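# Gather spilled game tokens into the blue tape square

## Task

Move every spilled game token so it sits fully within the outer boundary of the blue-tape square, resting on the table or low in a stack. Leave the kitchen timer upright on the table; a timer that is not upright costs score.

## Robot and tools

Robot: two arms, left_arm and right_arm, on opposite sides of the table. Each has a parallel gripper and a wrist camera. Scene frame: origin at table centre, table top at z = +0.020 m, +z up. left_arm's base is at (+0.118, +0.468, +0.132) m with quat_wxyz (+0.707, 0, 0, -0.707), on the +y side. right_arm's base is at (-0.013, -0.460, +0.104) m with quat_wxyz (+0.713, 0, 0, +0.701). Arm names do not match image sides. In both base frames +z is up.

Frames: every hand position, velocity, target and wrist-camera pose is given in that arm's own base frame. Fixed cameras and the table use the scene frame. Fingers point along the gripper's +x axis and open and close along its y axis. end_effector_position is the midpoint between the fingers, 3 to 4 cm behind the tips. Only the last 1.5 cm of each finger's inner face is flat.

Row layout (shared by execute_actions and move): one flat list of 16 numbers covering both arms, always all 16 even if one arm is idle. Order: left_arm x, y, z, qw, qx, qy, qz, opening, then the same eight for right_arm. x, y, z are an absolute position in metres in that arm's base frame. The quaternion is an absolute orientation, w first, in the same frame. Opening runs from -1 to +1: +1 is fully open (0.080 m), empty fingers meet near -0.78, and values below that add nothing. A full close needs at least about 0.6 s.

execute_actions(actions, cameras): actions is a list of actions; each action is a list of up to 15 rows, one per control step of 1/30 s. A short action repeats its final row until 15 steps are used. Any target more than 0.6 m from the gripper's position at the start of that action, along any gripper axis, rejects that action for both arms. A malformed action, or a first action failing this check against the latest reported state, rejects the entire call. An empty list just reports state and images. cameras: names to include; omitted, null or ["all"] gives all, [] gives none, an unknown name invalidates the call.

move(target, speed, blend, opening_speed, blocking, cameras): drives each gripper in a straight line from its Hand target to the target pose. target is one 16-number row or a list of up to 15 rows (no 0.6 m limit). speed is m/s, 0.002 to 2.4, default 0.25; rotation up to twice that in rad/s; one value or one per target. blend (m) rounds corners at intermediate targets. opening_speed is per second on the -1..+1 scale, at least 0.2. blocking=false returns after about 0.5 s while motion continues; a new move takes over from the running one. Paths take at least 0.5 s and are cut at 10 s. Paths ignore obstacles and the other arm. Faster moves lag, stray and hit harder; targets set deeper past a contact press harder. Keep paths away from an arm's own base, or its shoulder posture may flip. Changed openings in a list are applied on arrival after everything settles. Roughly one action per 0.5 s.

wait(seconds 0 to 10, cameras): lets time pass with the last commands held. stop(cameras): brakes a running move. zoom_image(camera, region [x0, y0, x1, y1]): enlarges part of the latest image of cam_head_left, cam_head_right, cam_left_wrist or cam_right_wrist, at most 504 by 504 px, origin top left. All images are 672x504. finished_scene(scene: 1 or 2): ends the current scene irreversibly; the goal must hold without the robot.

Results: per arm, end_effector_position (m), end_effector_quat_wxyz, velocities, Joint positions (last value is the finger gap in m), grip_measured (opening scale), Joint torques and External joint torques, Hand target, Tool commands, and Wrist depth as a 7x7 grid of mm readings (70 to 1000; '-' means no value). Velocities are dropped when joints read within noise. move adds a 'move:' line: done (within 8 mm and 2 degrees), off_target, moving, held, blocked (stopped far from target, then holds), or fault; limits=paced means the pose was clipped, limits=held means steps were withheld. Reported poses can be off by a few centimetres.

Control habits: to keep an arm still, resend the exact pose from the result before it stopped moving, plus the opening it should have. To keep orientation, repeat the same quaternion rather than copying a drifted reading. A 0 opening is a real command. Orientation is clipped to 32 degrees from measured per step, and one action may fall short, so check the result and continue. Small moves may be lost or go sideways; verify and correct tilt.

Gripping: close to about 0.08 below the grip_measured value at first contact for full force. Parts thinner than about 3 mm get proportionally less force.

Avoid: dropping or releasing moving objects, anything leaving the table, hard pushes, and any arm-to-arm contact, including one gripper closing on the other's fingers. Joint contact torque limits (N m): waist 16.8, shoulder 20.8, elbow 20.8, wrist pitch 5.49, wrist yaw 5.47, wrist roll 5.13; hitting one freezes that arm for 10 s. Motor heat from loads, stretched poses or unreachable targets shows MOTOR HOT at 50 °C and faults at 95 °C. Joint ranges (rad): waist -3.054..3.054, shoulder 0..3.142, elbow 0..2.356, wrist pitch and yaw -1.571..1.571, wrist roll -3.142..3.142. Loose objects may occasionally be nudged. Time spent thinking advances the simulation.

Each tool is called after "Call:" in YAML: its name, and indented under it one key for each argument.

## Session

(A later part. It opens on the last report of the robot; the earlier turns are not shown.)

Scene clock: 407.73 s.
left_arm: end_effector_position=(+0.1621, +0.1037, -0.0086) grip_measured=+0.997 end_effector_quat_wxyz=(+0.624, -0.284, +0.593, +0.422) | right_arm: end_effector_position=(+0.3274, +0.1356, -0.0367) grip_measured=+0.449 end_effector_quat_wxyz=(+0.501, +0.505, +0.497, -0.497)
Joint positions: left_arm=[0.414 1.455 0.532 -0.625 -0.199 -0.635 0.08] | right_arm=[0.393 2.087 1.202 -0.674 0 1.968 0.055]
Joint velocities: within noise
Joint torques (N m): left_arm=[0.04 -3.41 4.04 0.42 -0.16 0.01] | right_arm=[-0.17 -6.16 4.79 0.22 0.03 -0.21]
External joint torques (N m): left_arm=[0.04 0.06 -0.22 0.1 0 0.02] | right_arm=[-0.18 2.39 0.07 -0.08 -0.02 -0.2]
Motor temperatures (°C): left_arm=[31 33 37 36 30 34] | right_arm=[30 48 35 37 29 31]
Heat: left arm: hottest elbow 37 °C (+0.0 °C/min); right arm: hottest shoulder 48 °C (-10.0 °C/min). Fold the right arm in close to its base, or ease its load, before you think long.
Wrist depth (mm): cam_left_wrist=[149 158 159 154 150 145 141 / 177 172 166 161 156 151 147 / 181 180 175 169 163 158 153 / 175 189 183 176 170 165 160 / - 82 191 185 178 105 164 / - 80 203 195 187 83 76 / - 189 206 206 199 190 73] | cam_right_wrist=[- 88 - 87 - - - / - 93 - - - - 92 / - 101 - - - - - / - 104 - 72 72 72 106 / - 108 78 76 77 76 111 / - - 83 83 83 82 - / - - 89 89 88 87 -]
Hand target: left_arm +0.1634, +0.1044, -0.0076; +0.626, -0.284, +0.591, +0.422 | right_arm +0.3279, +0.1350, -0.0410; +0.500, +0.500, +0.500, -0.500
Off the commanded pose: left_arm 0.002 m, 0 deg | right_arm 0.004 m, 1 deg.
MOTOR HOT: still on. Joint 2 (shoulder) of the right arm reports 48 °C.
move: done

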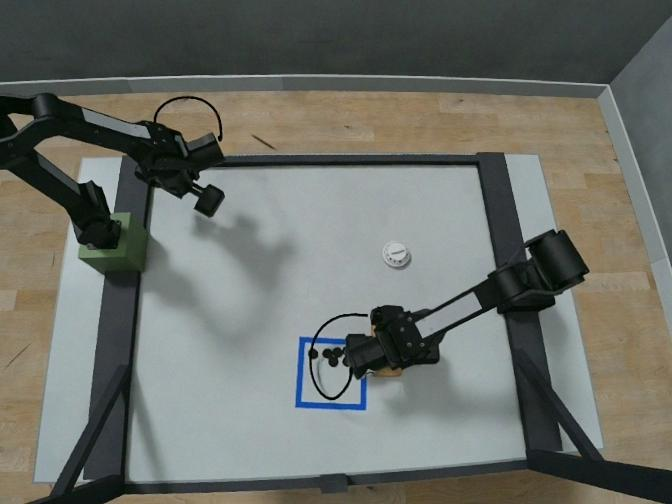

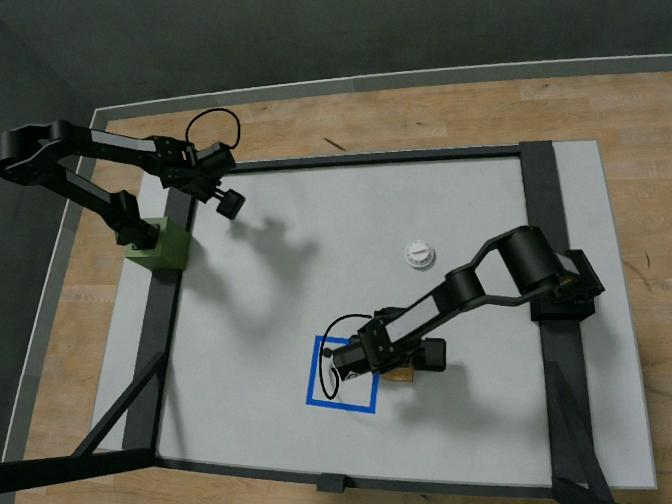

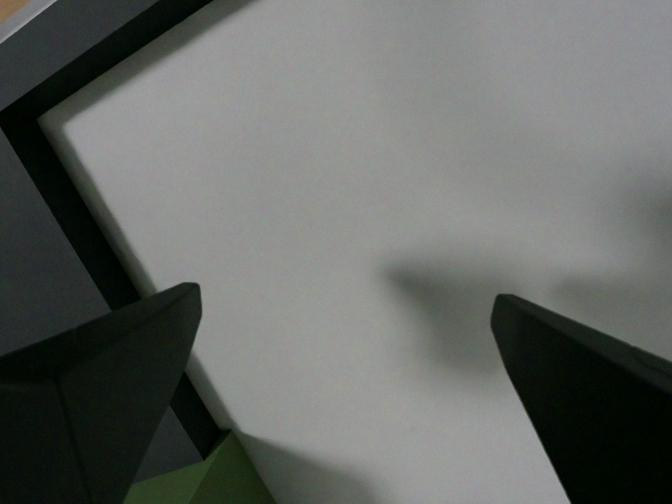

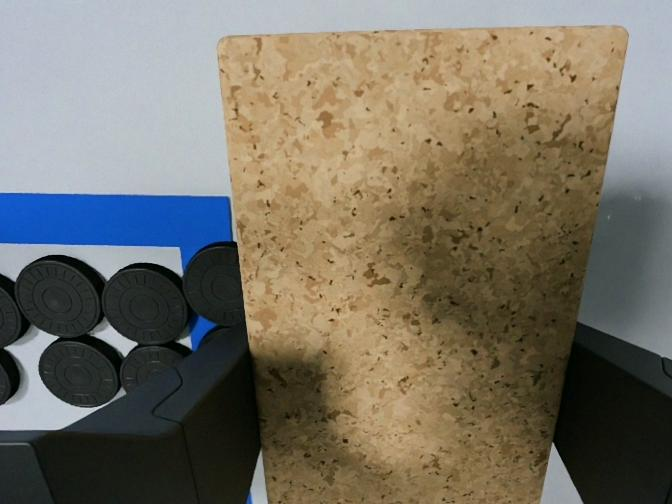

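Call:
move:
  target:
    - [0.1633, 0.1044, -0.0076, 0.626, -0.284, 0.591, 0.422, 1, 0.341, 0.135, -0.041, 0.5, 0.5, 0.5, -0.5, 0.36]
    - [0.1633, 0.1044, -0.0076, 0.626, -0.284, 0.591, 0.422, 1, 0.24, 0.11, -0.041, 0.5, 0.5, 0.5, -0.5, 0.36]
  speed: [0.05,0.12]

Call:
zoom_image:
  camera: "cam_head_left"
  region: [280, 310, 380, 420]

Call:
zoom_image:
  camera: "cam_head_right"
  region: [290, 310, 400, 420]

Scene clock: 419.57 s.
left_arm: end_effector_position=(+0.1621, +0.1037, -0.0086) grip_measured=+0.997 end_effector_quat_wxyz=(+0.624, -0.284, +0.593, +0.422) | right_arm: end_effector_position=(+0.2441, +0.1109, -0.0408) grip_measured=+0.449 end_effector_quat_wxyz=(+0.502, +0.501, +0.500, -0.497)
Joint positions: left_arm=[0.414 1.455 0.532 -0.625 -0.199 -0.635 0.08] | right_arm=[0.427 1.842 0.805 -0.528 0 1.994 0.055]
Joint velocities: within noise
Joint torques (N m): left_arm=[0.03 -3.4 4.04 0.4 -0.15 0.02] | right_arm=[0.3 -6.48 2.23 0.27 0.04 0.21]
External joint torques (N m): left_arm=[0.05 0.12 -0.32 0.05 -0.01 0.02] | right_arm=[0.3 -0.15 -2 -0.03 -0.01 0.21]
Motor temperatures (°C): left_arm=[31 33 37 36 30 34] | right_arm=[30 47 35 37 29 31]
Heat: left arm: hottest elbow 37 °C (+0.0 °C/min); right arm: hottest shoulder 47 °C (-10.1 °C/min).
Wrist depth (mm): cam_left_wrist=[149 159 159 154 150 145 141 / 177 172 167 161 156 151 148 / 181 181 174 169 163 158 153 / 175 188 183 176 170 165 160 / - 82 191 185 179 105 164 / - 80 202 195 188 83 76 / - 189 206 206 198 189 73] | cam_right_wrist=[- 87 - 86 - - - / - 92 - - - - 92 / - 100 - - - - 99 / - 103 - 72 72 72 102 / - 112 78 76 77 76 110 / - - 83 83 83 82 - / - - 90 89 88 87 -]
Hand target: left_arm +0.1634, +0.1044, -0.0076; +0.626, -0.284, +0.591, +0.422 | right_arm +0.2401, +0.1100, -0.0410; +0.500, +0.500, +0.500, -0.500
Off the commanded pose: left_arm 0.002 m, 0 deg | right_arm 0.004 m, 0 deg.
MOTOR HOT: cleared for the motors of the right arm.
move: done

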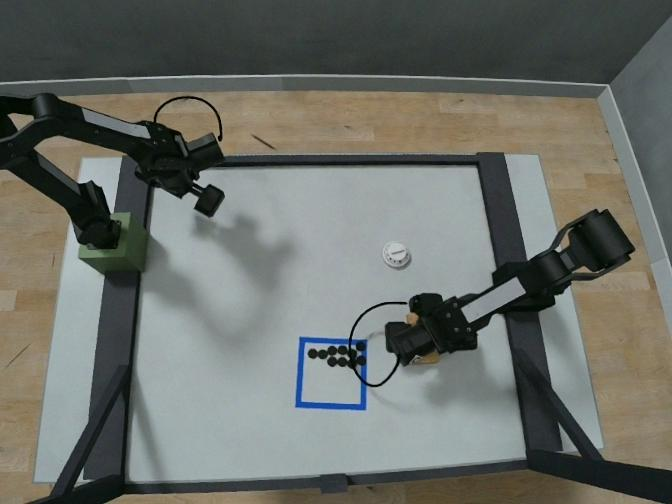

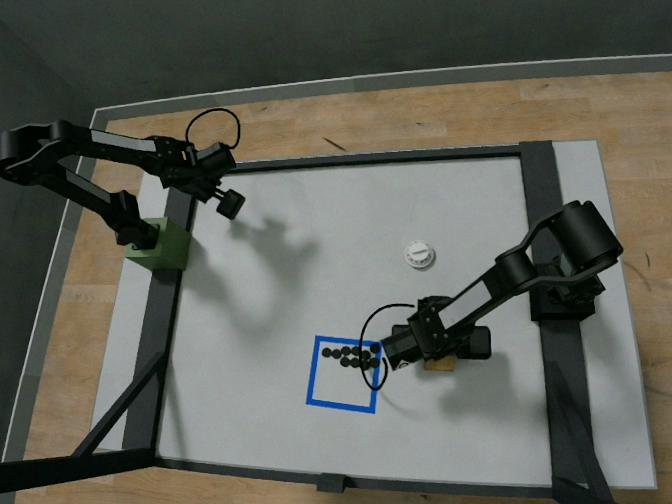

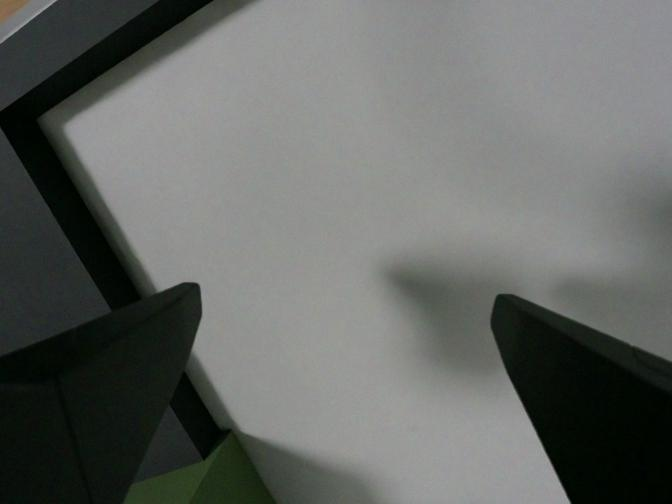

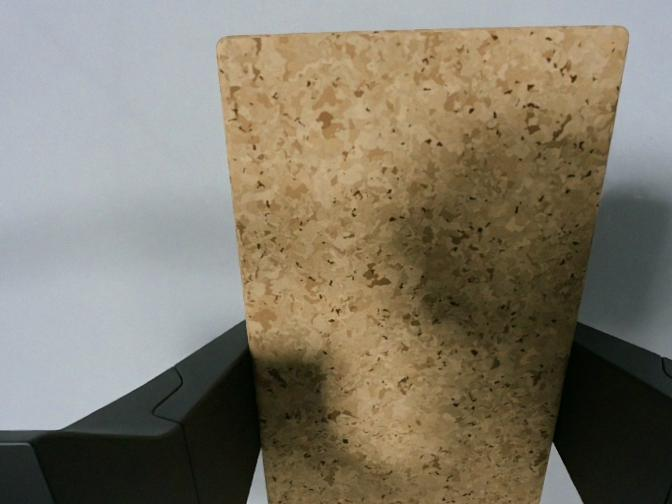

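Scaled by 4.582.

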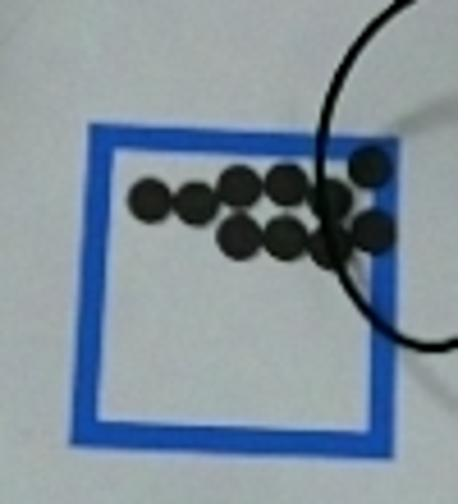

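Scaled by 4.582.

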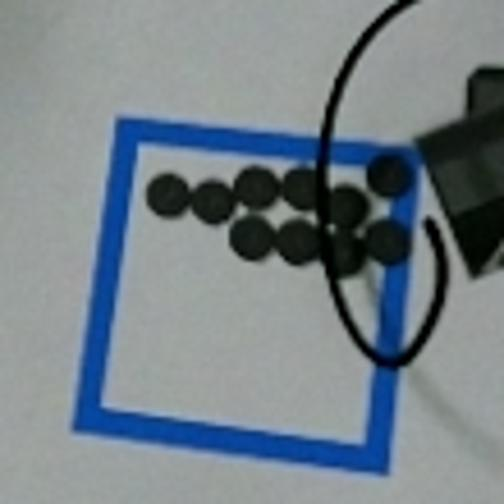

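Call:
move:
  target:
    - [0.1633, 0.1044, -0.0076, 0.626, -0.284, 0.591, 0.422, 1, 0.25, 0.14, -0.041, 0.5, 0.5, 0.5, -0.5, 0.36]
    - [0.1633, 0.1044, -0.0076, 0.626, -0.284, 0.591, 0.422, 1, 0.352, 0.14, -0.041, 0.5, 0.5, 0.5, -0.5, 0.36]
    - [0.1633, 0.1044, -0.0076, 0.626, -0.284, 0.591, 0.422, 1, 0.24, 0.11, -0.041, 0.5, 0.5, 0.5, -0.5, 0.36]
  speed: [0.12,0.06,0.12]
  cameras: ["cam_head_left","cam_head_right"]

Call:
zoom_image:
  camera: "cam_head_left"
  region: [280, 310, 380, 420]

Call:
zoom_image:
  camera: "cam_head_right"
  region: [290, 310, 400, 420]

Scene clock: 435.47 s.
left_arm: end_effector_position=(+0.1621, +0.1037, -0.0086) grip_measured=+0.997 end_effector_quat_wxyz=(+0.624, -0.284, +0.593, +0.422) | right_arm: end_effector_position=(+0.2441, +0.1109, -0.0408) grip_measured=+0.449 end_effector_quat_wxyz=(+0.502, +0.501, +0.500, -0.497)
Joint positions: left_arm=[0.414 1.455 0.532 -0.625 -0.199 -0.635 0.08] | right_arm=[0.427 1.842 0.805 -0.528 0 1.994 0.055]
Joint velocities: within noise
Joint torques (N m): left_arm=[0.09 -3.37 4.04 0.41 -0.16 0.01] | right_arm=[0.29 -6.56 2.22 0.26 0.03 0.2]
External joint torques (N m): left_arm=[0.11 0.14 -0.27 0.07 -0.01 0.02] | right_arm=[0.28 -0.22 -2.02 -0.03 -0.01 0.2]
Motor temperatures (°C): left_arm=[31 33 37 36 30 34] | right_arm=[30 47 34 36 29 31]
Heat: left arm: hottest elbow 37 °C (+0.0 °C/min); right arm: hottest shoulder 47 °C (-4.0 °C/min).
Wrist depth (mm): cam_left_wrist=[149 159 159 155 150 145 141 / 177 172 166 161 156 151 147 / 181 180 175 169 163 158 153 / 174 189 183 176 171 165 160 / - 82 191 185 179 105 164 / - 80 203 195 188 83 76 / - 189 206 206 199 190 73] | cam_right_wrist=[- 87 - 86 - - - / - 92 - - - - 92 / - 100 - - - - 99 / - 103 - 72 72 72 102 / - 112 78 76 77 76 111 / - - 83 83 83 82 - / - - 90 89 88 87 -]
Hand target: left_arm +0.1634, +0.1044, -0.0076; +0.626, -0.284, +0.591, +0.422 | right_arm +0.2401, +0.1100, -0.0410; +0.500, +0.500, +0.500, -0.500
Off the commanded pose: left_arm 0.002 m, 0 deg | right_arm 0.004 m, 0 deg.
move: done
Images, in order (width x height): cam_head_left 672x504, cam_head_right 672x504.

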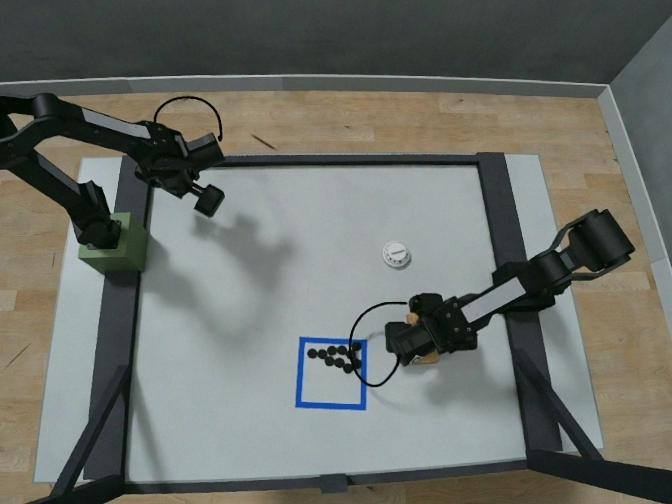

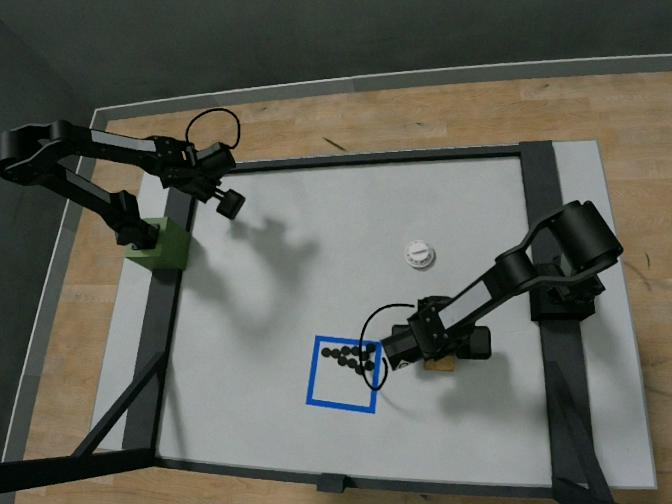

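Scaled by 4.582.

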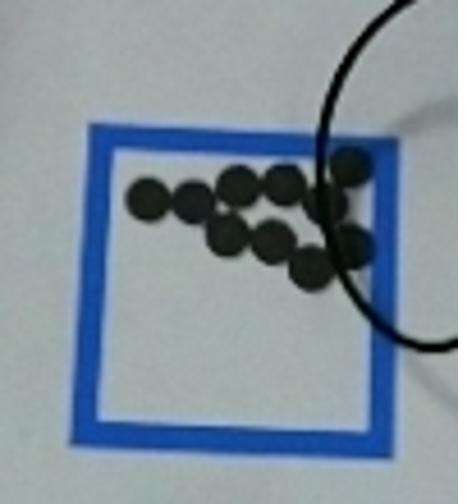

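Scaled by 4.582.

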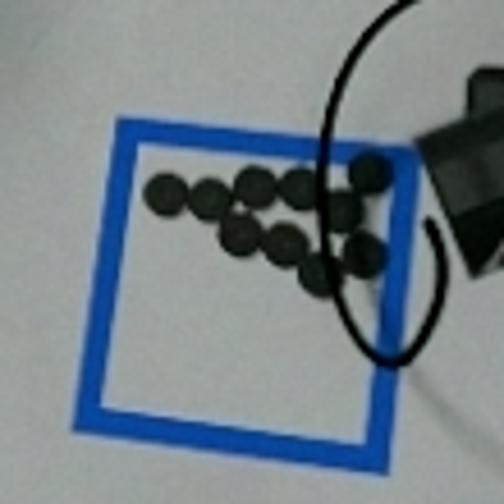

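Call:
move:
  target:
    - [0.1633, 0.1044, -0.0076, 0.626, -0.284, 0.591, 0.422, 1, 0.24, 0.11, -0.041, 0.5, 0.5, 0.5, -0.5, 0.9]
    - [0.1633, 0.1044, -0.0076, 0.626, -0.284, 0.591, 0.422, 1, 0.238, 0.11, 0.06, 0.5, 0.5, 0.5, -0.5, 0.9]
  speed: 0.15
  opening_speed: 1.5

Call:
zoom_image:
  camera: "cam_head_left"
  region: [260, 220, 420, 420]

Scene clock: 446.87 s.
left_arm: end_effector_position=(+0.1621, +0.1037, -0.0086) grip_measured=+0.997 end_effector_quat_wxyz=(+0.624, -0.284, +0.593, +0.422) | right_arm: end_effector_position=(+0.2362, +0.1083, +0.0561) grip_measured=+0.897 end_effector_quat_wxyz=(+0.499, +0.494, +0.503, -0.504)
Joint positions: left_arm=[0.414 1.455 0.532 -0.625 -0.199 -0.635 0.08] | right_arm=[0.43 1.603 0.985 -0.967 0 1.997 0.075]
Joint velocities: within noise
Joint torques (N m): left_arm=[0.05 -3.38 4.04 0.42 -0.16 0.01] | right_arm=[0.26 -5.99 5.35 0.18 0.03 0.19]
External joint torques (N m): left_arm=[0.05 0.1 -0.25 0.09 -0.01 0.02] | right_arm=[0.2 -0.32 -0.05 -0.07 -0.02 0.19]
Motor temperatures (°C): left_arm=[31 33 37 36 30 34] | right_arm=[30 47 33 36 29 31]
Heat: left arm: hottest elbow 37 °C (+0.0 °C/min); right arm: hottest shoulder 47 °C (-2.0 °C/min).
Wrist depth (mm): cam_left_wrist=[149 158 158 154 150 145 141 / 176 172 166 161 156 151 147 / 182 181 174 169 163 158 153 / 175 189 183 176 170 165 159 / - 82 191 185 178 105 165 / - 80 203 195 188 83 76 / - 189 206 205 199 189 73] | cam_right_wrist=[174 174 175 174 175 176 176 / 184 183 184 156 160 184 185 / 196 194 194 165 169 196 197 / 206 206 207 175 179 208 209 / 215 217 218 187 215 216 90 / - - 235 236 237 237 79 / - - 258 254 254 260 76]
Hand target: left_arm +0.1634, +0.1044, -0.0076; +0.626, -0.284, +0.591, +0.422 | right_arm +0.2379, +0.1100, +0.0600; +0.500, +0.500, +0.500, -0.500
Off the commanded pose: left_arm 0.002 m, 0 deg | right_arm 0.005 m, 1 deg.
move: done

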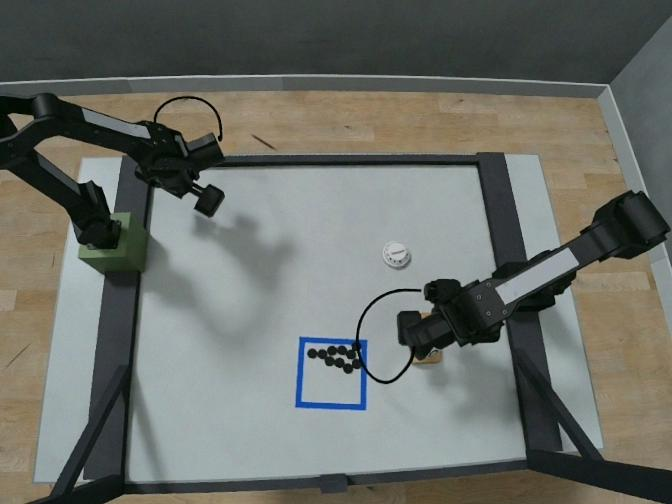

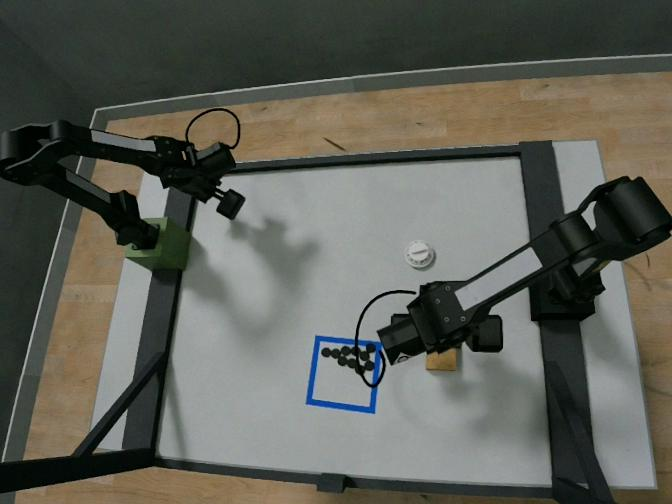

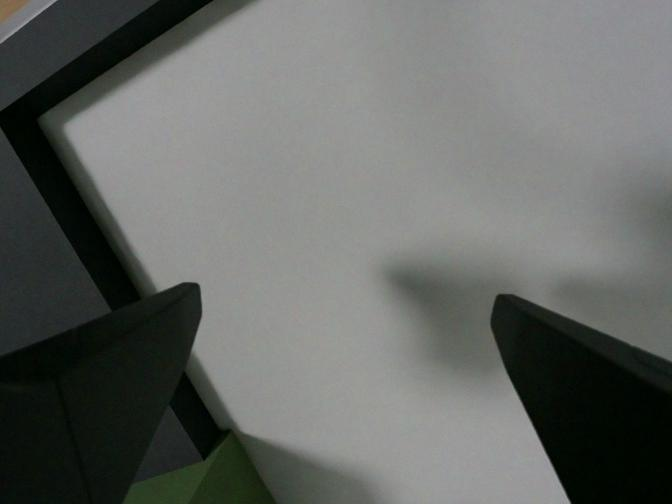

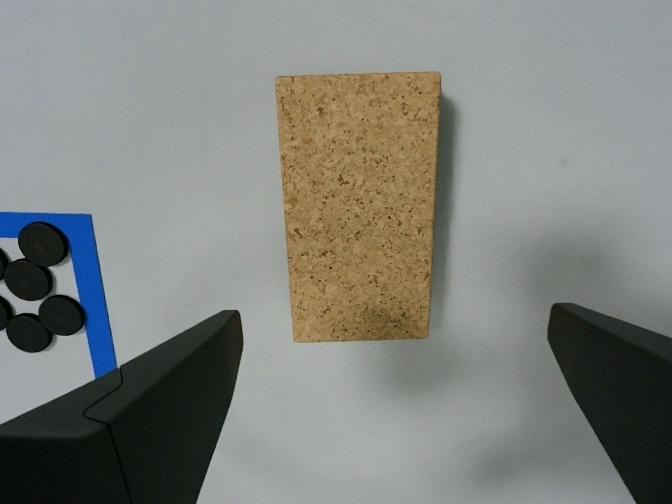

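Scaled by 2.520.

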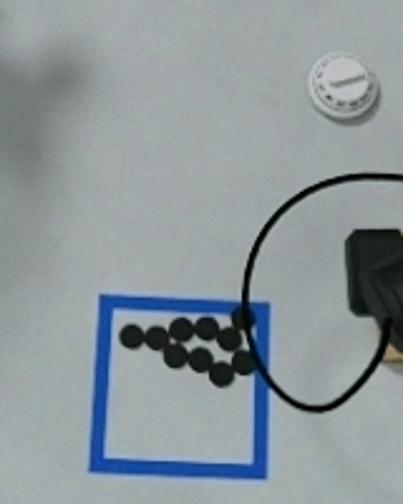

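Call:
finished_scene:
  scene: 1

The scene is finished: the task was done.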